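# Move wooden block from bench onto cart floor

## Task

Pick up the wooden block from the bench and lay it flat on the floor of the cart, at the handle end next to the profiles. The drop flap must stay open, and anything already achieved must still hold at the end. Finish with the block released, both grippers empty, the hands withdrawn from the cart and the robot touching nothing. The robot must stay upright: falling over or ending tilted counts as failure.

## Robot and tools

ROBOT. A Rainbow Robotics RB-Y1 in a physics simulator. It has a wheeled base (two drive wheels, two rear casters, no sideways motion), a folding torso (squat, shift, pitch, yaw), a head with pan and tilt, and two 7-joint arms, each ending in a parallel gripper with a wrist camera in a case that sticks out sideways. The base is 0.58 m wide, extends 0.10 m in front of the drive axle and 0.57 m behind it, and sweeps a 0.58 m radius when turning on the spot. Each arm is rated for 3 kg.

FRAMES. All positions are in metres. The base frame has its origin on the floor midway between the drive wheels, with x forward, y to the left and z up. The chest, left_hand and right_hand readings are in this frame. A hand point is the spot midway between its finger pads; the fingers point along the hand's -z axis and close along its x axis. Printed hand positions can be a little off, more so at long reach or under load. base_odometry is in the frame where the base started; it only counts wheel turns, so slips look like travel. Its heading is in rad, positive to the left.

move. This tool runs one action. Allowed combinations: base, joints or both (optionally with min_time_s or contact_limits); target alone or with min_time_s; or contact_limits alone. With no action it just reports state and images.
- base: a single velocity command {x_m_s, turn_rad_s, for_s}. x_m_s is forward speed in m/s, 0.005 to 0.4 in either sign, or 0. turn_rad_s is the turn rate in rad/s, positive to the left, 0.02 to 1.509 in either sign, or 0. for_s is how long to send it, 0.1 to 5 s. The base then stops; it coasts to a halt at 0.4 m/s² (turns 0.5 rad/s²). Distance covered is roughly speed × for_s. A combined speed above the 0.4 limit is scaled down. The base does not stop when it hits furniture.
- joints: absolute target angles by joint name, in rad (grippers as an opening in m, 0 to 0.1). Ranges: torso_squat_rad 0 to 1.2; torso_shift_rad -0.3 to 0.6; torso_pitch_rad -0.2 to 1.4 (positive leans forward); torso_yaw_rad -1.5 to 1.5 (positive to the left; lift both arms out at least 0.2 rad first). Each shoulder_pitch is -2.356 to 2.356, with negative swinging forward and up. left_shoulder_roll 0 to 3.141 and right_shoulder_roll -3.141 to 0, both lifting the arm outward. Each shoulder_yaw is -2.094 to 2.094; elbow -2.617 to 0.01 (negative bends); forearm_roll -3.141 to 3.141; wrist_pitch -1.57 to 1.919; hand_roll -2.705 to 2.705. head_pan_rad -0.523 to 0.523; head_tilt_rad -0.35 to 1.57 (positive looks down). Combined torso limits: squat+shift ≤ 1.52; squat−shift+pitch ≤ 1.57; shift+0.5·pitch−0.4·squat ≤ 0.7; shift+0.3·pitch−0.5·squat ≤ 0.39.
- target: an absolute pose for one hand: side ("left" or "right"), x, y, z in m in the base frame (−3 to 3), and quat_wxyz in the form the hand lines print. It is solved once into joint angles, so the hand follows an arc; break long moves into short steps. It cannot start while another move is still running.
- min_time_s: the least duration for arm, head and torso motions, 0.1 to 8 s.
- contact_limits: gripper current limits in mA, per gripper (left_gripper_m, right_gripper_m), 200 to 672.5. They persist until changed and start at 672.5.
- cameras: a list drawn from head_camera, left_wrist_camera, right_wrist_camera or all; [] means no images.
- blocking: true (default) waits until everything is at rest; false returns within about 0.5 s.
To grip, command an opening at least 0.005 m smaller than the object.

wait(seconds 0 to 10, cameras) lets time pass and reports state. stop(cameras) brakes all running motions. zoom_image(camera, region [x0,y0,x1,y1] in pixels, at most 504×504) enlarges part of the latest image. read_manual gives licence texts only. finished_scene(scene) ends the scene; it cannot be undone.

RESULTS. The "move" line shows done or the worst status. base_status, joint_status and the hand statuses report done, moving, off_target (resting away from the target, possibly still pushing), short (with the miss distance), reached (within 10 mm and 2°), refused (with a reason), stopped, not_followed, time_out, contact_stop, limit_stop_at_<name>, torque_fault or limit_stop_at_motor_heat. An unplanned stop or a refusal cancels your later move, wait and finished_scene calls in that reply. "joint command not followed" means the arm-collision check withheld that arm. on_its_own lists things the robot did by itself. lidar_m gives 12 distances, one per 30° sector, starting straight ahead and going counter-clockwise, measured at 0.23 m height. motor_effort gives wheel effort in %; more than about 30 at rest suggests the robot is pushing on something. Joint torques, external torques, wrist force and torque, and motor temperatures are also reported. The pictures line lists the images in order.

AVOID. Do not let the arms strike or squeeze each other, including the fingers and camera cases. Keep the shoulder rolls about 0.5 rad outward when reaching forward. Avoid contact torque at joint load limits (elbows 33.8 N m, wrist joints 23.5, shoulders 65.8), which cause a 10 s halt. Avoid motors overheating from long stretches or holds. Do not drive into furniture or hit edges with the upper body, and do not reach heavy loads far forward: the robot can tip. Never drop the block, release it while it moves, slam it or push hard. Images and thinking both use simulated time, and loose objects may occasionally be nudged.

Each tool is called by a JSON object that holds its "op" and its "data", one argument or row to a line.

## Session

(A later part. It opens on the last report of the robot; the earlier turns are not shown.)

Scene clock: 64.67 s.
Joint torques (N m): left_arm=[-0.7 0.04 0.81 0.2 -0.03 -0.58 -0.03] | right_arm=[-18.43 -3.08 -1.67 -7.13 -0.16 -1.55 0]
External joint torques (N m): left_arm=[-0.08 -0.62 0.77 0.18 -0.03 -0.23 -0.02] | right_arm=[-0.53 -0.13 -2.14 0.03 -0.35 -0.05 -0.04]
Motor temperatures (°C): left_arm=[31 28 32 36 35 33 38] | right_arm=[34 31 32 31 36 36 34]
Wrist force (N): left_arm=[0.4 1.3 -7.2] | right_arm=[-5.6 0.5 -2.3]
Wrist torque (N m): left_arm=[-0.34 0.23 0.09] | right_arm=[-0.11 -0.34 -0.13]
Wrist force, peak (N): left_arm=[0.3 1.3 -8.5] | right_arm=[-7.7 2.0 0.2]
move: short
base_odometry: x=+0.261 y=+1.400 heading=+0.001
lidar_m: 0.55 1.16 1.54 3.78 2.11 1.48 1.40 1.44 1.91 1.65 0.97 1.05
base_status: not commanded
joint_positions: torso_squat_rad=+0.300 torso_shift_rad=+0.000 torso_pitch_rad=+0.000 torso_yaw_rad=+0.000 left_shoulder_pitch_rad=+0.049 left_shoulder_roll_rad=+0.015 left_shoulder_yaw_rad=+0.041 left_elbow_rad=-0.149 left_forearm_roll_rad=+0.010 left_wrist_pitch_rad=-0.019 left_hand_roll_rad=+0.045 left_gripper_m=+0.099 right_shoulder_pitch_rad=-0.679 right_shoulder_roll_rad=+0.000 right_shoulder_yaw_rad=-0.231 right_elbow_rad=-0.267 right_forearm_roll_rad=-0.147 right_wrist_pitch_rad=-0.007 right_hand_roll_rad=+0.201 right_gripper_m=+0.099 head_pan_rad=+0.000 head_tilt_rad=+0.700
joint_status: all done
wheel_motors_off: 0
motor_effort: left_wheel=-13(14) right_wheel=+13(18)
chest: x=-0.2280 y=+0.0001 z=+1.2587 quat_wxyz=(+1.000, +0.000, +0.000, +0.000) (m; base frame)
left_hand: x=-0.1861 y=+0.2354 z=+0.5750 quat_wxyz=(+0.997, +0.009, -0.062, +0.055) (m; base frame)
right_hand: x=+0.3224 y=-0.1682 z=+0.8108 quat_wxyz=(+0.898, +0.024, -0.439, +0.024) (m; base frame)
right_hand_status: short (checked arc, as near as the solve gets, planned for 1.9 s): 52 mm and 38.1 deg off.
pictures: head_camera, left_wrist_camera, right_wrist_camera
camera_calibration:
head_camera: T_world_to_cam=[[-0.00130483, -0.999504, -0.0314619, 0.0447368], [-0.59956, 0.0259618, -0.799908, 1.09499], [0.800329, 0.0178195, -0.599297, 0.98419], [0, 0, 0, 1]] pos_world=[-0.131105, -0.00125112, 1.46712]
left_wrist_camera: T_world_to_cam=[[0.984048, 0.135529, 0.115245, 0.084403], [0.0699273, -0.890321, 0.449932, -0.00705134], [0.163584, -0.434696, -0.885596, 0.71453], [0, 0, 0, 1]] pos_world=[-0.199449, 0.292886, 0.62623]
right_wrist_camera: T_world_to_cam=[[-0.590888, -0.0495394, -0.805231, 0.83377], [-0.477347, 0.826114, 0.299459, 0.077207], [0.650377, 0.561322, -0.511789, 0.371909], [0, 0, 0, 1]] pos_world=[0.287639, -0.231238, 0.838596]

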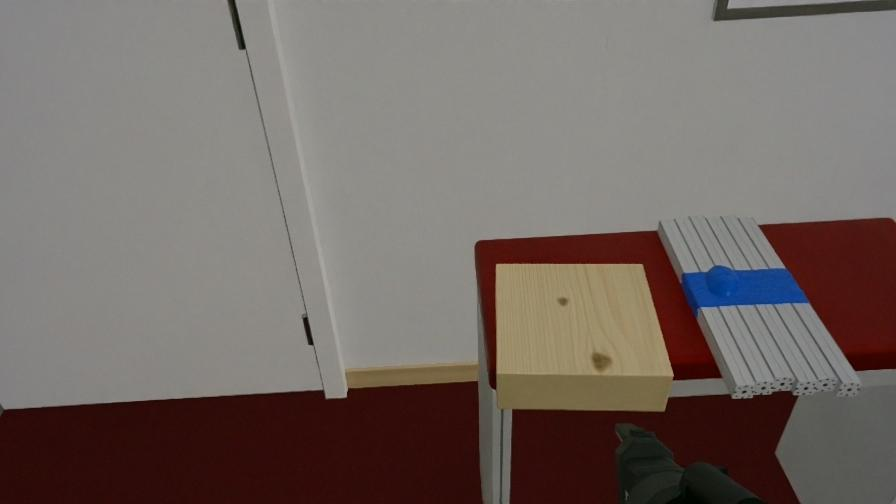

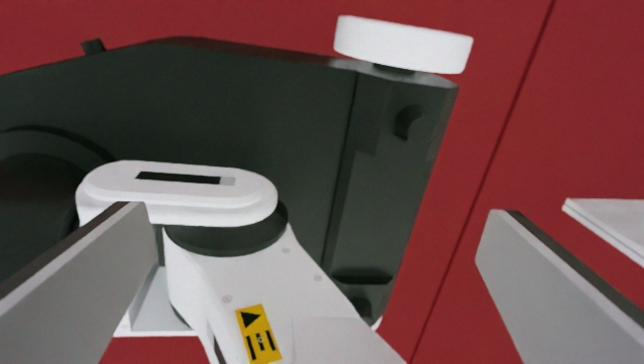

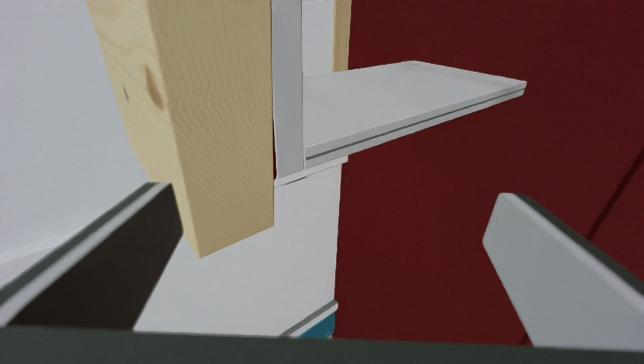

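{"op": "move", "data": {
  "joints": {"torso_squat_rad":0.75,"right_shoulder_pitch_rad":-0.5,"right_shoulder_roll_rad":-0.1,"right_shoulder_yaw_rad":0.1,"right_elbow_rad":-0.55,"right_forearm_roll_rad":0,"right_wrist_pitch_rad":-0.5,"right_hand_roll_rad":0},
  "cameras": []
}}

{"op": "move", "data": {
  "target": {"side":"right","x":0.38,"y":-0.165,"z":0.775,"quat_wxyz":[0.7071,0,-0.7071,0]}
}}

Scene clock: 70.97 s.
Joint torques (N m): left_arm=[-0.77 -0.08 0.59 0.24 0 -0.69 -0.05] | right_arm=[-16.86 -2.87 -0.97 -8.94 -0.12 -1.82 0.31]
External joint torques (N m): left_arm=[-0.14 -0.74 0.54 0.22 0 -0.34 -0.05] | right_arm=[0.03 0.37 -0.04 -0.89 -0.16 0.05 0.26]
Motor temperatures (°C): left_arm=[31 28 32 36 35 33 38] | right_arm=[35 31 32 31 36 36 34]
Wrist force (N): left_arm=[0.0 1.2 -7.7] | right_arm=[-7.3 1.4 0.7]
Wrist torque (N m): left_arm=[-0.27 0.12 0.08] | right_arm=[-0.22 -0.42 -0.14]
Wrist force, peak (N): left_arm=[0.5 1.0 -8.5] | right_arm=[-8.2 1.7 0.4]
move: done
base_odometry: x=+0.261 y=+1.400 heading=+0.001
lidar_m: 0.55 1.15 1.56 3.77 2.11 1.48 1.39 1.45 1.91 1.67 0.95 1.06
base_status: not commanded
joint_positions: torso_squat_rad=+0.750 torso_shift_rad=+0.000 torso_pitch_rad=+0.000 torso_yaw_rad=+0.000 left_shoulder_pitch_rad=+0.049 left_shoulder_roll_rad=+0.015 left_shoulder_yaw_rad=+0.041 left_elbow_rad=-0.149 left_forearm_roll_rad=+0.010 left_wrist_pitch_rad=-0.019 left_hand_roll_rad=+0.045 left_gripper_m=+0.099 right_shoulder_pitch_rad=-0.500 right_shoulder_roll_rad=-0.100 right_shoulder_yaw_rad=+0.100 right_elbow_rad=-0.550 right_forearm_roll_rad=+0.000 right_wrist_pitch_rad=-0.500 right_hand_roll_rad=+0.000 right_gripper_m=+0.099 head_pan_rad=+0.000 head_tilt_rad=+0.700
joint_status: all done
wheel_motors_off: 0
motor_effort: left_wheel=-14(14) right_wheel=+15(17)
chest: x=-0.2280 y=+0.0001 z=+1.1021 quat_wxyz=(+1.000, +0.000, +0.000, +0.000) (m; base frame)
left_hand: x=-0.1861 y=+0.2354 z=+0.4185 quat_wxyz=(+0.997, +0.009, -0.062, +0.055) (m; base frame)
right_hand: x=+0.3540 y=-0.1685 z=+0.7772 quat_wxyz=(+0.716, +0.009, -0.685, +0.135) (m; base frame)
pictures: none
No camera images: "cameras" was empty.

Scene clock: 71.97 s.
Joint torques (N m): left_arm=[-0.69 -0.39 0.84 0.09 0.01 -0.52 -0.1] | right_arm=[-19.63 -2.8 -1.31 -7.72 0.46 -2.07 -0.25]
External joint torques (N m): left_arm=[-0.06 -1.05 0.8 0.07 0.01 -0.16 -0.1] | right_arm=[-0.88 0.18 -1.64 -0.05 0.09 -0.21 -0.3]
Motor temperatures (°C): left_arm=[31 28 32 36 35 33 38] | right_arm=[35 31 32 31 36 36 34]
Wrist force (N): left_arm=[-0.3 1.2 -7.5] | right_arm=[-7.2 1.1 -0.1]
Wrist torque (N m): left_arm=[-0.29 0.13 0.06] | right_arm=[-0.18 -0.41 -0.11]
Wrist force, peak (N): left_arm=[1.0 1.6 -7.8] | right_arm=[-8.2 1.4 1.1]
move: short
base_odometry: x=+0.261 y=+1.400 heading=+0.001
lidar_m: 0.54 1.17 1.56 3.78 2.11 1.48 1.39 1.44 1.91 1.67 0.97 1.07
base_status: not commanded
joint_positions: torso_squat_rad=+0.750 torso_shift_rad=+0.000 torso_pitch_rad=+0.000 torso_yaw_rad=+0.000 left_shoulder_pitch_rad=+0.049 left_shoulder_roll_rad=+0.015 left_shoulder_yaw_rad=+0.041 left_elbow_rad=-0.149 left_forearm_roll_rad=+0.010 left_wrist_pitch_rad=-0.019 left_hand_roll_rad=+0.045 left_gripper_m=+0.099 right_shoulder_pitch_rad=-0.711 right_shoulder_roll_rad=+0.000 right_shoulder_yaw_rad=-0.089 right_elbow_rad=-0.267 right_forearm_roll_rad=-0.272 right_wrist_pitch_rad=-0.513 right_hand_roll_rad=+0.196 right_gripper_m=+0.099 head_pan_rad=+0.000 head_tilt_rad=+0.700
joint_status: all done
wheel_motors_off: 0
motor_effort: left_wheel=-13(14) right_wheel=+12(15)
chest: x=-0.2280 y=+0.0001 z=+1.1021 quat_wxyz=(+1.000, +0.000, +0.000, +0.000) (m; base frame)
left_hand: x=-0.1861 y=+0.2354 z=+0.4185 quat_wxyz=(+0.997, +0.009, -0.062, +0.055) (m; base frame)
right_hand: x=+0.3792 y=-0.1650 z=+0.7757 quat_wxyz=(+0.754, +0.007, -0.657, +0.007) (m; base frame)
right_hand_status: short (checked arc, as near as the solve gets, planned for 0.6 s): 1 mm and 7.9 deg off. The place is met; only the turn is off.
pictures: head_camera, left_wrist_camera, right_wrist_camera
camera_calibration:
head_camera: T_world_to_cam=[[-0.00130067, -0.999504, -0.0314614, 0.0398128], [-0.599448, 0.0259614, -0.799993, 0.969869], [0.800413, 0.0178189, -0.599184, 0.890344], [0, 0, 0, 1]] pos_world=[-0.131205, -0.00125112, 1.31062]
left_wrist_camera: T_world_to_cam=[[0.984048, 0.135529, 0.115245, 0.102464], [0.0699273, -0.890321, 0.449932, 0.063319], [0.163584, -0.434696, -0.885596, 0.575803], [0, 0, 0, 1]] pos_world=[-0.199449, 0.292786, 0.46963]
right_wrist_camera: T_world_to_cam=[[-0.109252, -0.0298811, -0.993565, 0.805923], [-0.523069, 0.851693, 0.031902, 0.341209], [0.845259, 0.523189, -0.108679, -0.077712], [0, 0, 0, 1]] pos_world=[0.332212, -0.225866, 0.781406]

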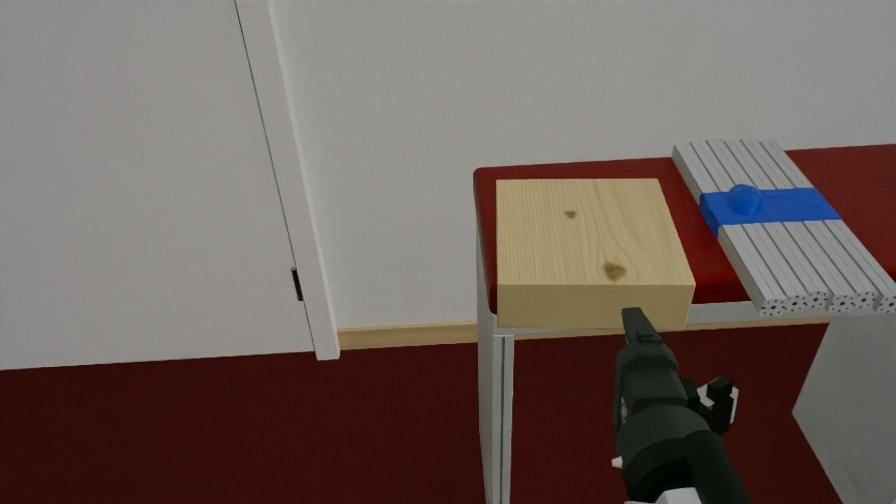

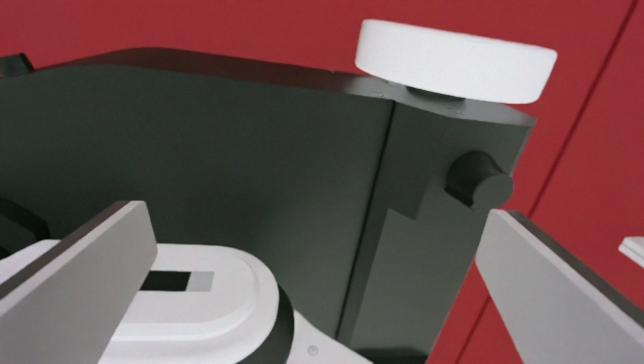

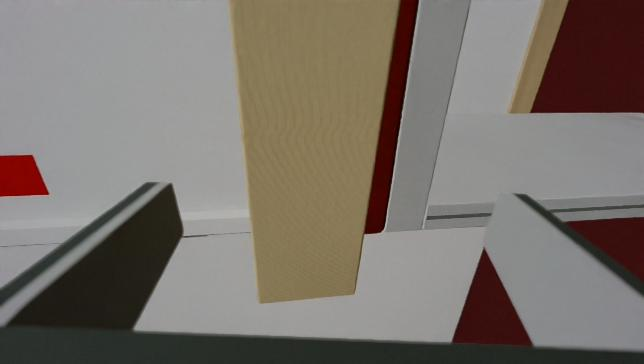

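{"op": "move", "data": {
  "target": {"side":"right","x":0.43,"y":-0.163,"z":0.775,"quat_wxyz":[0.7071,0,-0.7071,0]}
}}

Scene clock: 75.40 s.
Joint torques (N m): left_arm=[-0.39 -0.23 0.67 0.09 0.01 -0.54 0.08] | right_arm=[-21.9 -4.45 -0.76 -8.76 -0.06 -1.89 -0.08]
External joint torques (N m): left_arm=[0.23 -0.89 0.63 0.08 0.01 -0.18 0.09] | right_arm=[-0.39 0.57 -1.31 -0.29 -0.29 -0.24 -0.13]
Motor temperatures (°C): left_arm=[31 28 32 36 35 33 38] | right_arm=[35 31 32 31 36 36 34]
Wrist force (N): left_arm=[0.9 0.8 -7.7] | right_arm=[-6.9 0.1 -1.6]
Wrist torque (N m): left_arm=[-0.28 0.28 0.09] | right_arm=[-0.09 -0.37 -0.11]
Wrist force, peak (N): left_arm=[-0.2 1.3 -8.5] | right_arm=[-8.3 1.9 0.8]
move: short
base_odometry: x=+0.261 y=+1.400 heading=+0.001
lidar_m: 0.54 1.16 1.56 3.78 2.13 1.48 1.39 1.45 1.89 1.67 0.96 1.07
base_status: not commanded
joint_positions: torso_squat_rad=+0.750 torso_shift_rad=+0.000 torso_pitch_rad=+0.000 torso_yaw_rad=+0.000 left_shoulder_pitch_rad=+0.049 left_shoulder_roll_rad=+0.015 left_shoulder_yaw_rad=+0.041 left_elbow_rad=-0.149 left_forearm_roll_rad=+0.010 left_wrist_pitch_rad=-0.019 left_hand_roll_rad=+0.045 left_gripper_m=+0.099 right_shoulder_pitch_rad=-0.891 right_shoulder_roll_rad=-0.040 right_shoulder_yaw_rad=-0.289 right_elbow_rad=-0.267 right_forearm_roll_rad=-0.291 right_wrist_pitch_rad=-0.029 right_hand_roll_rad=+0.346 right_gripper_m=+0.099 head_pan_rad=+0.000 head_tilt_rad=+0.700
joint_status: all done
wheel_motors_off: 0
motor_effort: left_wheel=-13(13) right_wheel=+14(16)
chest: x=-0.2280 y=+0.0001 z=+1.1021 quat_wxyz=(+1.000, +0.000, +0.000, +0.000) (m; base frame)
left_hand: x=-0.1861 y=+0.2354 z=+0.4185 quat_wxyz=(+0.997, +0.009, -0.062, +0.055) (m; base frame)
right_hand: x=+0.4198 y=-0.1638 z=+0.7814 quat_wxyz=(+0.843, +0.023, -0.537, +0.023) (m; base frame)
right_hand_status: short (checked arc, as near as the solve gets, planned for 0.6 s): 12 mm and 25.3 deg off.
pictures: head_camera, left_wrist_camera, right_wrist_camera
camera_calibration:
head_camera: T_world_to_cam=[[-0.00130067, -0.999504, -0.0314614, 0.0398128], [-0.599448, 0.0259614, -0.799993, 0.969869], [0.800413, 0.0178189, -0.599184, 0.890344], [0, 0, 0, 1]] pos_world=[-0.131205, -0.00125112, 1.31062]
left_wrist_camera: T_world_to_cam=[[0.984048, 0.135529, 0.115245, 0.102452], [0.0699273, -0.890321, 0.449932, 0.063274], [0.163584, -0.434696, -0.885596, 0.575891], [0, 0, 0, 1]] pos_world=[-0.199449, 0.292786, 0.46973]
right_wrist_camera: T_world_to_cam=[[-0.397341, -0.0415927, -0.916728, 0.875077], [-0.528853, 0.826778, 0.191711, 0.234737], [0.749956, 0.560989, -0.350509, 0.12306], [0, 0, 0, 1]] pos_world=[0.379556, -0.226714, 0.80034]

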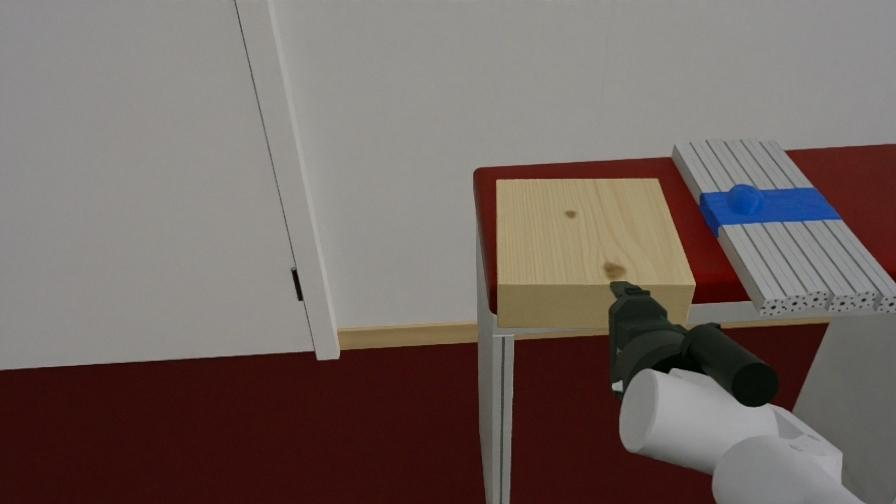

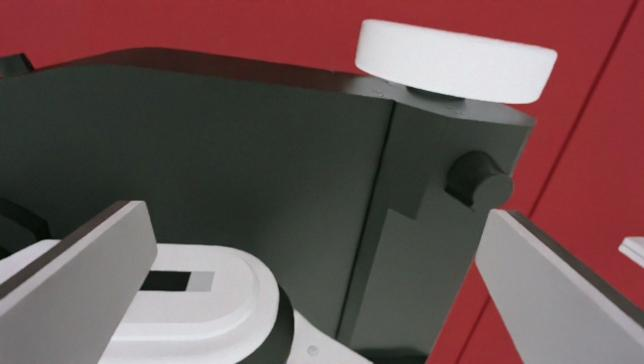

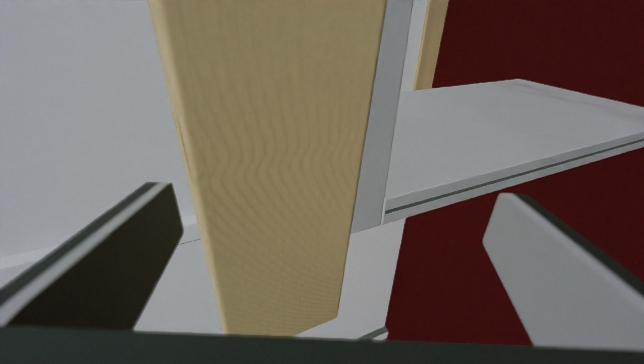

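{"op": "move", "data": {
  "joints": {"right_shoulder_pitch_rad":-0.3,"right_shoulder_roll_rad":-0.2,"right_shoulder_yaw_rad":0,"right_elbow_rad":-0.7,"right_forearm_roll_rad":0,"right_wrist_pitch_rad":-0.5,"right_hand_roll_rad":0},
  "cameras": []
}}

{"op": "move", "data": {
  "base": {"turn_rad_s":0.25,"for_s":1.0},
  "cameras": []
}}

{"op": "move", "data": {
  "target": {"side":"right","x":0.334,"y":-0.251,"z":0.773,"quat_wxyz":[0.7016,-0.0882,-0.7016,-0.0882]}
}}

Scene clock: 82.67 s.
Joint torques (N m): left_arm=[-0.9 -0.07 0.46 0.14 0 -0.65 -0.04] | right_arm=[-15.31 -5.02 -1.3 -9.08 -0.25 -1.72 0.25]
External joint torques (N m): left_arm=[-0.27 -0.73 0.42 0.12 0 -0.3 -0.04] | right_arm=[-1.38 0.7 0.16 -1.2 -0.25 0.14 0.21]
Motor temperatures (°C): left_arm=[31 28 32 36 35 33 38] | right_arm=[35 31 32 31 36 36 34]
Wrist force (N): left_arm=[-0.1 1.4 -7.6] | right_arm=[-7.2 2.0 0.3]
Wrist torque (N m): left_arm=[-0.32 0.13 0.08] | right_arm=[-0.22 -0.41 -0.14]
Wrist force, peak (N): left_arm=[-0.3 1.2 -9.0] | right_arm=[-9.0 1.6 0.1]
move: done
base_odometry: x=+0.261 y=+1.400 heading=+0.001
lidar_m: 0.55 1.15 1.55 3.77 2.10 1.48 1.39 1.45 1.91 1.67 0.97 1.08
base_status: not commanded
joint_positions: torso_squat_rad=+0.750 torso_shift_rad=+0.000 torso_pitch_rad=+0.000 torso_yaw_rad=+0.000 left_shoulder_pitch_rad=+0.049 left_shoulder_roll_rad=+0.015 left_shoulder_yaw_rad=+0.041 left_elbow_rad=-0.149 left_forearm_roll_rad=+0.010 left_wrist_pitch_rad=-0.019 left_hand_roll_rad=+0.045 left_gripper_m=+0.099 right_shoulder_pitch_rad=-0.300 right_shoulder_roll_rad=-0.200 right_shoulder_yaw_rad=+0.000 right_elbow_rad=-0.700 right_forearm_roll_rad=+0.000 right_wrist_pitch_rad=-0.500 right_hand_roll_rad=+0.000 right_gripper_m=+0.099 head_pan_rad=+0.000 head_tilt_rad=+0.700
joint_status: all done
wheel_motors_off: 0
motor_effort: left_wheel=-13(14) right_wheel=+14(16)
chest: x=-0.2280 y=+0.0001 z=+1.1021 quat_wxyz=(+1.000, +0.000, +0.000, +0.000) (m; base frame)
left_hand: x=-0.1861 y=+0.2354 z=+0.4185 quat_wxyz=(+0.997, +0.009, -0.062, +0.055) (m; base frame)
right_hand: x=+0.3098 y=-0.2866 z=+0.7495 quat_wxyz=(+0.730, -0.061, -0.675, +0.086) (m; base frame)
pictures: none
No camera images: "cameras" was empty.

Scene clock: 84.50 s.
Joint torques (N m): left_arm=[-0.41 -0.07 0.7 0.08 -0.08 -0.53 -0.04] | right_arm=[-15.29 -5.22 -1.25 -9.02 -0.31 -1.92 0.4]
External joint torques (N m): left_arm=[0.22 -0.74 0.65 0.06 -0.09 -0.18 -0.03] | right_arm=[-1.35 0.5 0.21 -1.13 -0.31 -0.06 0.35]
Motor temperatures (°C): left_arm=[31 28 32 36 35 33 38] | right_arm=[35 31 32 31 36 36 34]
Wrist force (N): left_arm=[0.2 1.6 -7.5] | right_arm=[-7.1 1.8 0.4]
Wrist torque (N m): left_arm=[-0.38 0.14 0.09] | right_arm=[-0.20 -0.39 -0.12]
Wrist force, peak (N): left_arm=[-0.1 2.0 -8.5] | right_arm=[-7.5 2.3 0.2]
move: done
base_odometry: x=+0.261 y=+1.400 heading=+0.250
lidar_m: 1.15 1.29 2.10 3.19 1.70 1.39 1.39 1.57 2.56 1.34 0.96 0.55
base_status: done (sent for 1 of 1 s)
joint_positions: torso_squat_rad=+0.750 torso_shift_rad=+0.000 torso_pitch_rad=+0.000 torso_yaw_rad=+0.000 left_shoulder_pitch_rad=+0.049 left_shoulder_roll_rad=+0.015 left_shoulder_yaw_rad=+0.041 left_elbow_rad=-0.149 left_forearm_roll_rad=+0.010 left_wrist_pitch_rad=-0.019 left_hand_roll_rad=+0.045 left_gripper_m=+0.099 right_shoulder_pitch_rad=-0.300 right_shoulder_roll_rad=-0.200 right_shoulder_yaw_rad=+0.000 right_elbow_rad=-0.700 right_forearm_roll_rad=+0.000 right_wrist_pitch_rad=-0.500 right_hand_roll_rad=+0.000 right_gripper_m=+0.099 head_pan_rad=+0.000 head_tilt_rad=+0.700
joint_status: not commanded
wheel_motors_off: 0
motor_effort: left_wheel=-13(44) right_wheel=+0(34)
chest: x=-0.2280 y=+0.0001 z=+1.1021 quat_wxyz=(+1.000, +0.000, +0.000, +0.000) (m; base frame)
left_hand: x=-0.1861 y=+0.2354 z=+0.4185 quat_wxyz=(+0.997, +0.009, -0.062, +0.055) (m; base frame)
right_hand: x=+0.3098 y=-0.2866 z=+0.7495 quat_wxyz=(+0.730, -0.061, -0.675, +0.086) (m; base frame)
pictures: none
No camera images: "cameras" was empty.

Scene clock: 85.53 s.
Joint torques (N m): left_arm=[-0.41 -0.27 0.65 0.15 -0.05 -0.65 0.04] | right_arm=[-16.66 -3.28 -1.44 -7.93 0.84 -1.81 -0.29]
External joint torques (N m): left_arm=[0.21 -0.94 0.61 0.13 -0.05 -0.3 0.05] | right_arm=[-0.71 -0.77 -1.96 -0.26 0.19 -0.06 -0.34]
Motor temperatures (°C): left_arm=[31 28 32 36 35 33 38] | right_arm=[35 31 32 31 36 36 34]
Wrist force (N): left_arm=[0.1 0.6 -7.4] | right_arm=[-7.7 0.8 1.1]
Wrist torque (N m): left_arm=[-0.18 0.16 0.09] | right_arm=[-0.18 -0.44 -0.12]
Wrist force, peak (N): left_arm=[-0.2 1.7 -8.2] | right_arm=[-8.3 1.9 1.1]
move: done
base_odometry: x=+0.261 y=+1.400 heading=+0.250
lidar_m: 1.15 1.28 2.10 3.20 1.69 1.40 1.39 1.58 2.55 1.34 0.96 0.54
base_status: not commanded
joint_positions: torso_squat_rad=+0.750 torso_shift_rad=+0.000 torso_pitch_rad=+0.000 torso_yaw_rad=+0.000 left_shoulder_pitch_rad=+0.049 left_shoulder_roll_rad=+0.015 left_shoulder_yaw_rad=+0.041 left_elbow_rad=-0.149 left_forearm_roll_rad=+0.010 left_wrist_pitch_rad=-0.019 left_hand_roll_rad=+0.045 left_gripper_m=+0.099 right_shoulder_pitch_rad=-0.485 right_shoulder_roll_rad=+0.000 right_shoulder_yaw_rad=-0.118 right_elbow_rad=-0.492 right_forearm_roll_rad=-0.485 right_wrist_pitch_rad=-0.686 right_hand_roll_rad=+0.404 right_gripper_m=+0.099 head_pan_rad=+0.000 head_tilt_rad=+0.700
joint_status: all done
wheel_motors_off: 0
motor_effort: left_wheel=-14(14) right_wheel=+0(2)
chest: x=-0.2280 y=+0.0001 z=+1.1021 quat_wxyz=(+1.000, +0.000, +0.000, +0.000) (m; base frame)
left_hand: x=-0.1861 y=+0.2354 z=+0.4185 quat_wxyz=(+0.997, +0.009, -0.062, +0.055) (m; base frame)
right_hand: x=+0.3336 y=-0.2515 z=+0.7729 quat_wxyz=(+0.702, -0.087, -0.701, -0.086) (m; base frame)
right_hand_status: reached (checked arc, planned for 0.6 s): 1 mm and 0.3 deg off.
pictures: head_camera, left_wrist_camera, right_wrist_camera
camera_calibration:
head_camera: T_world_to_cam=[[-0.00130067, -0.999504, -0.0314614, 0.0398096], [-0.599448, 0.0259614, -0.799993, 0.969789], [0.800413, 0.0178189, -0.599184, 0.890284], [0, 0, 0, 1]] pos_world=[-0.131205, -0.00125112, 1.31052]
left_wrist_camera: T_world_to_cam=[[0.98405, 0.135523, 0.115233, 0.102472], [0.0699125, -0.890282, 0.45001, 0.0632679], [0.163577, -0.434777, -0.885557, 0.575807], [0, 0, 0, 1]] pos_world=[-0.199449, 0.292786, 0.469631]
right_wrist_camera: T_world_to_cam=[[0.0164636, -0.0356184, -0.99923, 0.756569], [-0.282203, 0.958569, -0.0388187, 0.392273], [0.959213, 0.282625, 0.00572992, -0.181233], [0, 0, 0, 1]] pos_world=[0.272086, -0.297852, 0.772253]

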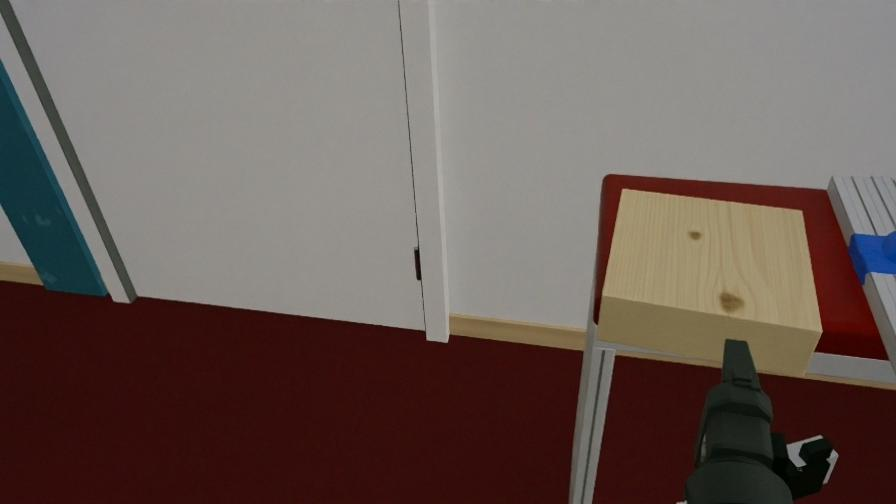

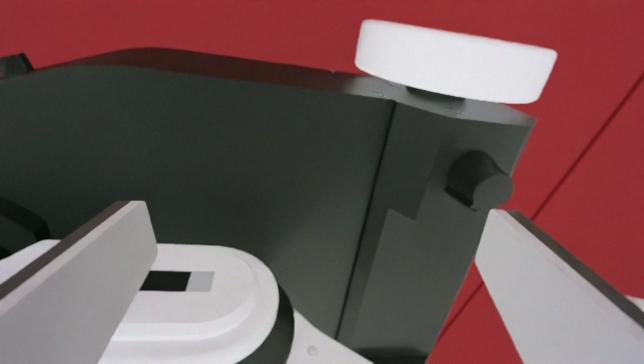

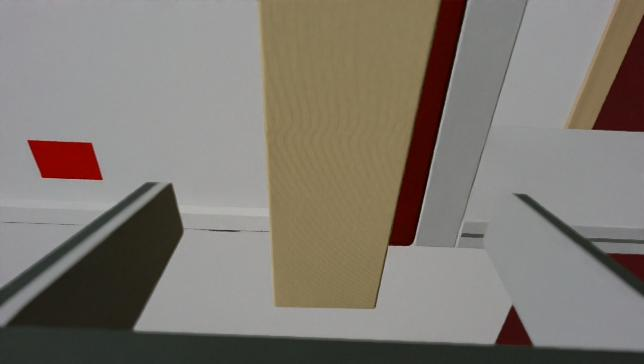

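{"op": "move", "data": {
  "target": {"side":"right","x":0.400,"y":-0.266,"z":0.770,"quat_wxyz":[0.7016,-0.0882,-0.7016,-0.0882]},
  "cameras": ["right_wrist_camera","head_camera"]
}}

{"op": "move", "data": {
  "target": {"side":"right","x":0.465,"y":-0.279,"z":0.770,"quat_wxyz":[0.7016,-0.0882,-0.7016,-0.0882]},
  "cameras": ["right_wrist_camera","head_camera"]
}}

Scene clock: 88.53 s.
Joint torques (N m): left_arm=[-0.89 0.02 0.69 0.24 -0.07 -0.64 -0.04] | right_arm=[-20.7 -5.2 -1.46 -8.12 0.18 -1.98 0.33]
External joint torques (N m): left_arm=[-0.26 -0.64 0.65 0.22 -0.07 -0.29 -0.03] | right_arm=[-0.68 0.74 -1.81 -0.13 -0.26 -0.32 0.28]
Motor temperatures (°C): left_arm=[31 28 32 36 35 33 38] | right_arm=[35 31 32 31 36 36 34]
Wrist force (N): left_arm=[0.2 1.0 -7.3] | right_arm=[-6.9 0.6 -0.7]
Wrist torque (N m): left_arm=[-0.26 0.15 0.10] | right_arm=[-0.11 -0.39 -0.14]
Wrist force, peak (N): left_arm=[-0.7 1.5 -8.4] | right_arm=[-8.8 0.5 0.9]
move: short
base_odometry: x=+0.261 y=+1.400 heading=+0.250
lidar_m: 1.15 1.29 2.11 3.19 1.68 1.40 1.39 1.59 2.55 1.32 0.96 0.54
base_status: not commanded
joint_positions: torso_squat_rad=+0.750 torso_shift_rad=+0.000 torso_pitch_rad=+0.000 torso_yaw_rad=+0.000 left_shoulder_pitch_rad=+0.049 left_shoulder_roll_rad=+0.015 left_shoulder_yaw_rad=+0.041 left_elbow_rad=-0.149 left_forearm_roll_rad=+0.010 left_wrist_pitch_rad=-0.019 left_hand_roll_rad=+0.045 left_gripper_m=+0.099 right_shoulder_pitch_rad=-0.766 right_shoulder_roll_rad=-0.115 right_shoulder_yaw_rad=-0.196 right_elbow_rad=-0.267 right_forearm_roll_rad=-0.571 right_wrist_pitch_rad=-0.313 right_hand_roll_rad=+0.440 right_gripper_m=+0.099 head_pan_rad=+0.000 head_tilt_rad=+0.700
joint_status: all done
wheel_motors_off: 0
motor_effort: left_wheel=-14(15) right_wheel=-1(4)
chest: x=-0.2280 y=+0.0001 z=+1.1021 quat_wxyz=(+1.000, +0.000, +0.000, +0.000) (m; base frame)
left_hand: x=-0.1861 y=+0.2354 z=+0.4185 quat_wxyz=(+0.997, +0.009, -0.062, +0.055) (m; base frame)
right_hand: x=+0.3987 y=-0.2660 z=+0.7711 quat_wxyz=(+0.798, -0.048, -0.597, -0.073) (m; base frame)
right_hand_status: short (checked arc, as near as the solve gets, planned for 0.6 s): 2 mm and 17.0 deg off. The place is met; only the turn is off.
pictures: head_camera, right_wrist_camera
camera_calibration:
head_camera: T_world_to_cam=[[-0.00129999, -0.999504, -0.0314624, 0.0398112], [-0.599497, 0.0259607, -0.799956, 0.969794], [0.800376, 0.0178217, -0.599233, 0.890263], [0, 0, 0, 1]] pos_world=[-0.131105, -0.00125113, 1.31052]
right_wrist_camera: T_world_to_cam=[[-0.256611, 0.0261691, -0.966161, 0.853112], [-0.340612, 0.933053, 0.115738, 0.321834], [0.904508, 0.358785, -0.230518, -0.0152841], [0, 0, 0, 1]] pos_world=[0.342363, -0.31713, 0.783471]

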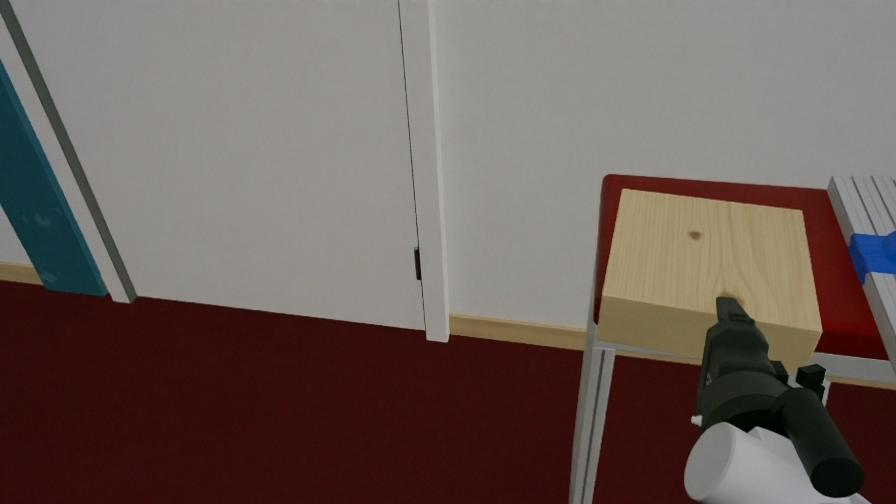

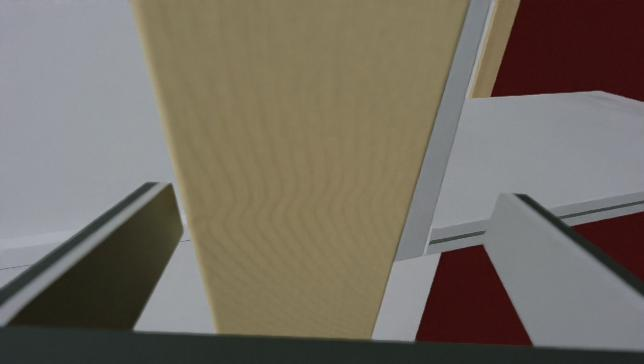

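Scene clock: 89.47 s.
Joint torques (N m): left_arm=[-0.75 -0.35 0.5 0.13 0 -0.61 -0.04] | right_arm=[-25.28 -8.68 -0.16 -11.1 0.28 -2.42 -0.17]
External joint torques (N m): left_arm=[-0.13 -1.02 0.46 0.11 0 -0.26 -0.04] | right_arm=[-3.54 -1.26 -0.92 -2.62 0.05 -1.04 -0.22]
Motor temperatures (°C): left_arm=[31 28 32 36 35 33 38] | right_arm=[35 31 32 31 36 36 34]
Wrist force (N): left_arm=[-0.1 1.6 -8.0] | right_arm=[-12.2 0.3 -3.6]
Wrist torque (N m): left_arm=[-0.37 0.12 0.11] | right_arm=[-0.10 -0.37 -0.15]
Wrist force, peak (N): left_arm=[-0.3 1.3 -8.1] | right_arm=[-13.0 1.1 1.9]
move: short
base_odometry: x=+0.261 y=+1.400 heading=+0.250
lidar_m: 1.15 1.29 2.11 3.18 1.68 1.41 1.39 1.59 2.56 1.33 0.97 0.55
base_status: not commanded
joint_positions: torso_squat_rad=+0.750 torso_shift_rad=+0.000 torso_pitch_rad=+0.000 torso_yaw_rad=+0.000 left_shoulder_pitch_rad=+0.049 left_shoulder_roll_rad=+0.015 left_shoulder_yaw_rad=+0.041 left_elbow_rad=-0.149 left_forearm_roll_rad=+0.010 left_wrist_pitch_rad=-0.019 left_hand_roll_rad=+0.045 left_gripper_m=+0.099 right_shoulder_pitch_rad=-0.883 right_shoulder_roll_rad=-0.156 right_shoulder_yaw_rad=-0.481 right_elbow_rad=-0.266 right_forearm_roll_rad=-0.533 right_wrist_pitch_rad=-0.022 right_hand_roll_rad=+0.652 right_gripper_m=+0.099 head_pan_rad=+0.000 head_tilt_rad=+0.700
joint_status: all done
wheel_motors_off: 0
motor_effort: left_wheel=-14(15) right_wheel=-1(1)
chest: x=-0.2280 y=+0.0001 z=+1.1021 quat_wxyz=(+1.000, +0.000, +0.000, +0.000) (m; base frame)
left_hand: x=-0.1861 y=+0.2354 z=+0.4185 quat_wxyz=(+0.997, +0.009, -0.062, +0.055) (m; base frame)
right_hand: x=+0.4265 y=-0.2754 z=+0.7917 quat_wxyz=(+0.839, -0.022, -0.540, -0.060) (m; base frame)
right_hand_status: short (checked arc, as near as the solve gets, planned for 0.6 s): 44 mm and 25.7 deg off.
pictures: head_camera, right_wrist_camera
camera_calibration:
head_camera: T_world_to_cam=[[-0.00130483, -0.999504, -0.0314619, 0.0398099], [-0.59956, 0.0259618, -0.799908, 0.969724], [0.800329, 0.0178195, -0.599297, 0.89034], [0, 0, 0, 1]] pos_world=[-0.131105, -0.00125112, 1.31052]
right_wrist_camera: T_world_to_cam=[[-0.389328, 0.0448063, -0.920009, 0.905437], [-0.366306, 0.908905, 0.199279, 0.2758], [0.845129, 0.41459, -0.337449, 0.093046], [0, 0, 0, 1]] pos_world=[0.374904, -0.329821, 0.809447]

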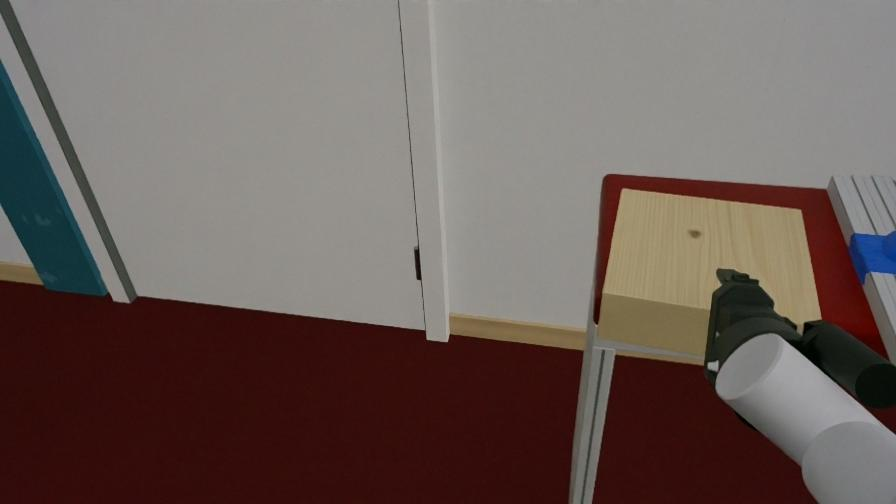

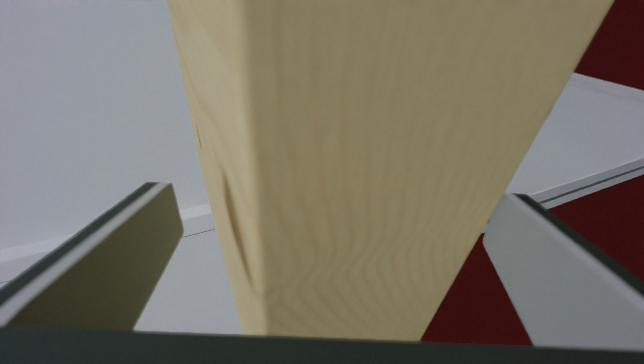

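{"op": "move", "data": {
  "joints": {"right_shoulder_pitch_rad":-0.485,"right_shoulder_roll_rad":0,"right_shoulder_yaw_rad":-0.118,"right_elbow_rad":-0.492,"right_forearm_roll_rad":-0.485,"right_wrist_pitch_rad":-0.686,"right_hand_roll_rad":0.404},
  "cameras": []
}}

{"op": "move", "data": {
  "target": {"side":"right","x":0.334,"y":-0.282,"z":0.769,"quat_wxyz":[0.7016,-0.0882,-0.7016,-0.0882]},
  "cameras": ["right_wrist_camera"]
}}

{"op": "move", "data": {
  "base": {"x_m_s":0.08,"for_s":0.9},
  "cameras": ["right_wrist_camera","head_camera"]
}}

Scene clock: 92.77 s.
Joint torques (N m): left_arm=[-0.64 0.08 0.92 0.13 -0.09 -0.54 -0.01] | right_arm=[-17.17 -2.82 0.58 -9.16 0.7 -1.65 0.13]
External joint torques (N m): left_arm=[-0.02 -0.59 0.88 0.11 -0.1 -0.18 0] | right_arm=[-1.22 -0.3 0.05 -1.49 0.04 0.1 0.08]
Motor temperatures (°C): left_arm=[31 28 32 36 35 33 38] | right_arm=[35 31 32 31 36 36 34]
Wrist force (N): left_arm=[0.2 1.3 -7.3] | right_arm=[-7.7 0.5 0.9]
Wrist torque (N m): left_arm=[-0.27 0.19 0.12] | right_arm=[-0.16 -0.45 -0.11]
Wrist force, peak (N): left_arm=[0.3 2.2 -8.6] | right_arm=[-12.4 0.1 -3.7]
move: done
base_odometry: x=+0.261 y=+1.400 heading=+0.250
lidar_m: 1.16 1.29 2.11 3.18 1.69 1.40 1.39 1.58 2.55 1.34 0.96 0.54
base_status: not commanded
joint_positions: torso_squat_rad=+0.750 torso_shift_rad=+0.000 torso_pitch_rad=+0.000 torso_yaw_rad=+0.000 left_shoulder_pitch_rad=+0.049 left_shoulder_roll_rad=+0.015 left_shoulder_yaw_rad=+0.041 left_elbow_rad=-0.149 left_forearm_roll_rad=+0.010 left_wrist_pitch_rad=-0.019 left_hand_roll_rad=+0.045 left_gripper_m=+0.099 right_shoulder_pitch_rad=-0.485 right_shoulder_roll_rad=+0.000 right_shoulder_yaw_rad=-0.118 right_elbow_rad=-0.492 right_forearm_roll_rad=-0.485 right_wrist_pitch_rad=-0.686 right_hand_roll_rad=+0.404 right_gripper_m=+0.099 head_pan_rad=+0.000 head_tilt_rad=+0.700
joint_status: all done
wheel_motors_off: 0
motor_effort: left_wheel=-14(14) right_wheel=+1(3)
chest: x=-0.2280 y=+0.0001 z=+1.1021 quat_wxyz=(+1.000, +0.000, +0.000, +0.000) (m; base frame)
left_hand: x=-0.1861 y=+0.2354 z=+0.4185 quat_wxyz=(+0.997, +0.009, -0.062, +0.055) (m; base frame)
right_hand: x=+0.3335 y=-0.2515 z=+0.7726 quat_wxyz=(+0.703, -0.087, -0.701, -0.086) (m; base frame)
pictures: none
No camera images: "cameras" was empty.

Scene clock: 93.40 s.
Joint torques (N m): left_arm=[-0.68 -0.04 0.87 0.06 0.01 -0.63 0.03] | right_arm=[-18.1 -2.48 1.28 -7.93 0.75 -1.91 0.12]
External joint torques (N m): left_arm=[-0.06 -0.7 0.83 0.04 0.01 -0.28 0.04] | right_arm=[-1.94 1.53 1.11 -0.52 0.19 -0.11 0.07]
Motor temperatures (°C): left_arm=[31 28 32 36 35 33 38] | right_arm=[35 31 32 31 36 36 34]
Wrist force (N): left_arm=[0.2 1.0 -7.2] | right_arm=[-7.3 0.9 1.0]
Wrist torque (N m): left_arm=[-0.24 0.13 0.06] | right_arm=[-0.18 -0.39 -0.11]
Wrist force, peak (N): left_arm=[-0.3 0.8 -8.5] | right_arm=[-8.5 -0.5 1.2]
move: done
base_odometry: x=+0.261 y=+1.400 heading=+0.250
lidar_m: 1.16 1.28 2.11 3.18 1.68 1.41 1.40 1.60 2.55 1.34 0.96 0.54
base_status: not commanded
joint_positions: torso_squat_rad=+0.750 torso_shift_rad=+0.000 torso_pitch_rad=+0.000 torso_yaw_rad=+0.000 left_shoulder_pitch_rad=+0.049 left_shoulder_roll_rad=+0.015 left_shoulder_yaw_rad=+0.041 left_elbow_rad=-0.149 left_forearm_roll_rad=+0.010 left_wrist_pitch_rad=-0.019 left_hand_roll_rad=+0.045 left_gripper_m=+0.099 right_shoulder_pitch_rad=-0.506 right_shoulder_roll_rad=-0.066 right_shoulder_yaw_rad=-0.097 right_elbow_rad=-0.423 right_forearm_roll_rad=-0.475 right_wrist_pitch_rad=-0.702 right_hand_roll_rad=+0.316 right_gripper_m=+0.099 head_pan_rad=+0.000 head_tilt_rad=+0.700
joint_status: all done
wheel_motors_off: 0
motor_effort: left_wheel=-14(14) right_wheel=-3(3)
chest: x=-0.2280 y=+0.0001 z=+1.1021 quat_wxyz=(+1.000, +0.000, +0.000, +0.000) (m; base frame)
left_hand: x=-0.1861 y=+0.2354 z=+0.4185 quat_wxyz=(+0.997, +0.009, -0.062, +0.055) (m; base frame)
right_hand: x=+0.3336 y=-0.2825 z=+0.7691 quat_wxyz=(+0.703, -0.088, -0.700, -0.088) (m; base frame)
right_hand_status: reached (checked arc, planned for 0.3 s): 1 mm and 0.2 deg off.
pictures: right_wrist_camera
camera_calibration:
right_wrist_camera: T_world_to_cam=[[0.0143493, -0.033955, -0.99932, 0.752963], [-0.277597, 0.96, -0.036605, 0.418997], [0.96059, 0.277934, 0.00434949, -0.173083], [0, 0, 0, 1]] pos_world=[0.271769, -0.328565, 0.768541]

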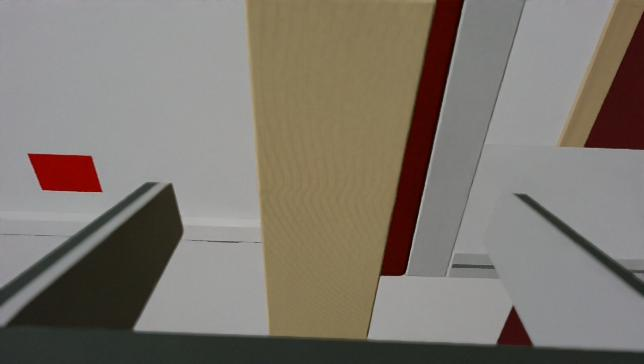

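Scene clock: 94.80 s.
Joint torques (N m): left_arm=[-0.35 -0.02 0.69 0.09 -0.05 -0.45 -0.07] | right_arm=[-17.36 -2.73 1.22 -7.81 0.65 -2.01 0.04]
External joint torques (N m): left_arm=[0.27 -0.68 0.65 0.07 -0.05 -0.09 -0.06] | right_arm=[-1.19 1.28 1.05 -0.4 0.08 -0.2 -0.01]
Motor temperatures (°C): left_arm=[31 28 32 36 35 33 38] | right_arm=[35 31 32 31 36 36 34]
Wrist force (N): left_arm=[0.3 1.2 -7.6] | right_arm=[-6.8 0.5 0.8]
Wrist torque (N m): left_arm=[-0.28 0.20 0.09] | right_arm=[-0.14 -0.35 -0.11]
Wrist force, peak (N): left_arm=[0.5 1.6 -8.3] | right_arm=[-8.1 0.2 1.2]
move: done
base_odometry: x=+0.331 y=+1.418 heading=+0.251
lidar_m: 1.09 1.22 2.00 3.34 1.78 1.47 1.47 1.68 2.68 1.34 0.94 0.47
base_status: done (sent for 0.9 of 0.9 s)
joint_positions: torso_squat_rad=+0.750 torso_shift_rad=+0.000 torso_pitch_rad=+0.000 torso_yaw_rad=+0.000 left_shoulder_pitch_rad=+0.049 left_shoulder_roll_rad=+0.015 left_shoulder_yaw_rad=+0.041 left_elbow_rad=-0.149 left_forearm_roll_rad=+0.010 left_wrist_pitch_rad=-0.019 left_hand_roll_rad=+0.045 left_gripper_m=+0.099 right_shoulder_pitch_rad=-0.506 right_shoulder_roll_rad=-0.066 right_shoulder_yaw_rad=-0.097 right_elbow_rad=-0.423 right_forearm_roll_rad=-0.475 right_wrist_pitch_rad=-0.702 right_hand_roll_rad=+0.316 right_gripper_m=+0.099 head_pan_rad=+0.000 head_tilt_rad=+0.700
joint_status: not commanded
wheel_motors_off: 0
motor_effort: left_wheel=+12(32) right_wheel=-12(44)
chest: x=-0.2279 y=+0.0001 z=+1.1021 quat_wxyz=(+1.000, +0.000, +0.000, +0.000) (m; base frame)
left_hand: x=-0.1861 y=+0.2354 z=+0.4185 quat_wxyz=(+0.997, +0.009, -0.062, +0.055) (m; base frame)
right_hand: x=+0.3337 y=-0.2825 z=+0.7691 quat_wxyz=(+0.703, -0.088, -0.700, -0.088) (m; base frame)
pictures: head_camera, right_wrist_camera
camera_calibration:
head_camera: T_world_to_cam=[[-0.00130899, -0.999504, -0.0314624, 0.0398102], [-0.599673, 0.0259622, -0.799824, 0.969659], [0.800244, 0.0178202, -0.599409, 0.890397], [0, 0, 0, 1]] pos_world=[-0.131005, -0.00125112, 1.31052]
right_wrist_camera: T_world_to_cam=[[0.0143513, -0.0339546, -0.99932, 0.752961], [-0.277623, 0.959992, -0.0366053, 0.41903], [0.960583, 0.27796, 0.00435056, -0.173169], [0, 0, 0, 1]] pos_world=[0.27187, -0.328565, 0.768541]

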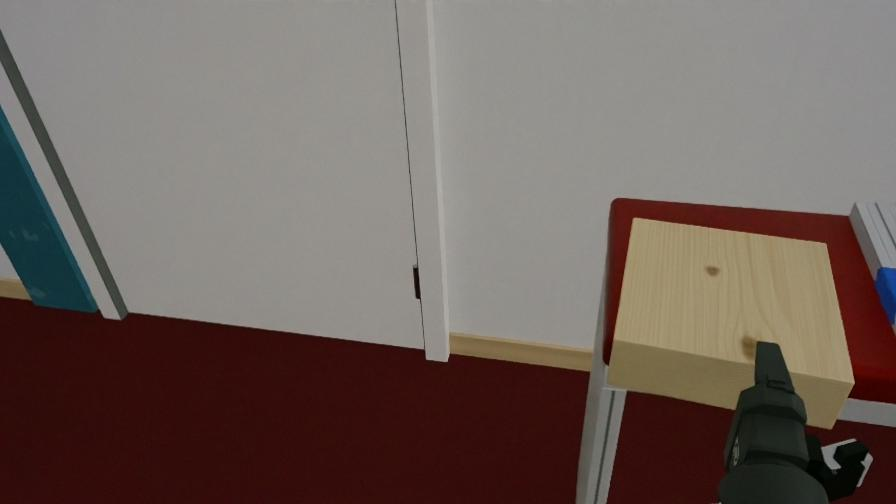

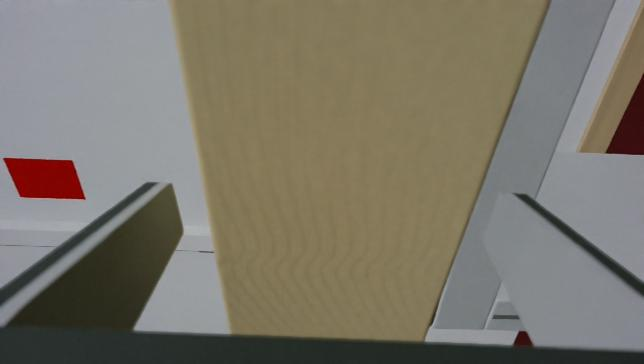

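{"op": "move", "data": {
  "base": {"x_m_s":0.08,"for_s":0.85},
  "cameras": ["right_wrist_camera","head_camera"]
}}

Scene clock: 97.20 s.
Joint torques (N m): left_arm=[-0.3 -0.17 0.66 0.21 -0.09 -0.73 0.01] | right_arm=[-17.96 -2.66 1 -8.28 0.64 -1.47 0.24]
External joint torques (N m): left_arm=[0.33 -0.83 0.62 0.19 -0.09 -0.37 0.01] | right_arm=[-1.79 1.35 0.84 -0.87 0.07 0.34 0.19]
Motor temperatures (°C): left_arm=[31 28 32 36 35 33 38] | right_arm=[35 31 32 31 36 36 34]
Wrist force (N): left_arm=[0.1 1.5 -7.3] | right_arm=[-7.0 -0.4 3.2]
Wrist torque (N m): left_arm=[-0.33 0.17 0.15] | right_arm=[-0.21 -0.47 -0.14]
Wrist force, peak (N): left_arm=[0.5 1.5 -8.3] | right_arm=[-5.1 -2.6 10.0]
move: done
base_odometry: x=+0.398 y=+1.435 heading=+0.252
lidar_m: 1.01 1.14 1.81 3.50 1.85 1.54 1.54 1.74 2.82 0.94 0.91 0.42
base_status: done (sent for 0.87 of 0.87 s)
joint_positions: torso_squat_rad=+0.750 torso_shift_rad=+0.000 torso_pitch_rad=+0.000 torso_yaw_rad=+0.000 left_shoulder_pitch_rad=+0.049 left_shoulder_roll_rad=+0.015 left_shoulder_yaw_rad=+0.041 left_elbow_rad=-0.149 left_forearm_roll_rad=+0.010 left_wrist_pitch_rad=-0.019 left_hand_roll_rad=+0.045 left_gripper_m=+0.099 right_shoulder_pitch_rad=-0.506 right_shoulder_roll_rad=-0.066 right_shoulder_yaw_rad=-0.097 right_elbow_rad=-0.423 right_forearm_roll_rad=-0.475 right_wrist_pitch_rad=-0.702 right_hand_roll_rad=+0.316 right_gripper_m=+0.099 head_pan_rad=+0.000 head_tilt_rad=+0.700
joint_status: not commanded
wheel_motors_off: 0
motor_effort: left_wheel=+12(41) right_wheel=-12(23)
chest: x=-0.2280 y=+0.0001 z=+1.1021 quat_wxyz=(+1.000, +0.000, +0.000, +0.000) (m; base frame)
left_hand: x=-0.1861 y=+0.2354 z=+0.4185 quat_wxyz=(+0.997, +0.009, -0.062, +0.055) (m; base frame)
right_hand: x=+0.3336 y=-0.2825 z=+0.7691 quat_wxyz=(+0.703, -0.088, -0.700, -0.088) (m; base frame)
pictures: head_camera, right_wrist_camera
camera_calibration:
head_camera: T_world_to_cam=[[-0.00136597, -0.999502, -0.0315409, 0.0399057], [-0.599561, 0.0260616, -0.799904, 0.969719], [0.800328, 0.017818, -0.599298, 0.890342], [0, 0, 0, 1]] pos_world=[-0.131105, -0.00125082, 1.31052]
right_wrist_camera: T_world_to_cam=[[0.014446, -0.0339299, -0.99932, 0.752945], [-0.277594, 0.960001, -0.0366077, 0.418999], [0.96059, 0.277934, 0.00444946, -0.17316], [0, 0, 0, 1]] pos_world=[0.27177, -0.328565, 0.768542]

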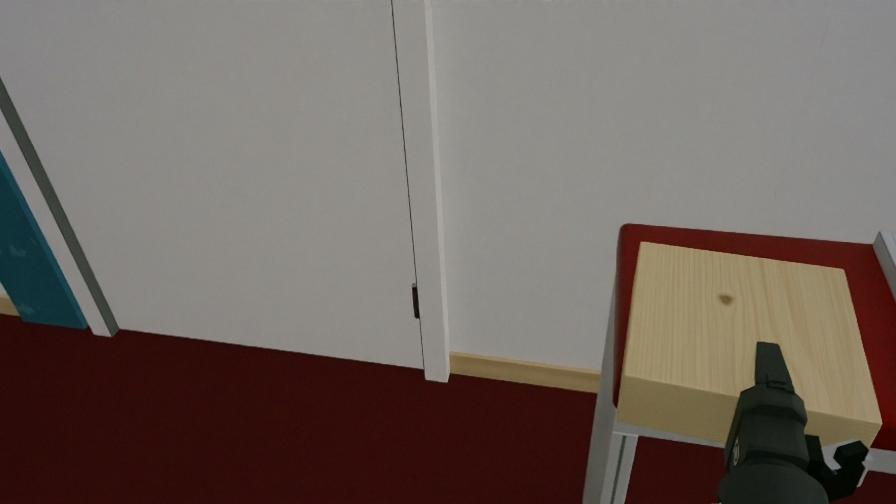

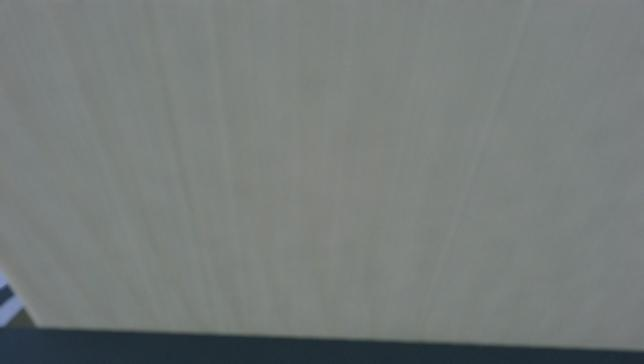

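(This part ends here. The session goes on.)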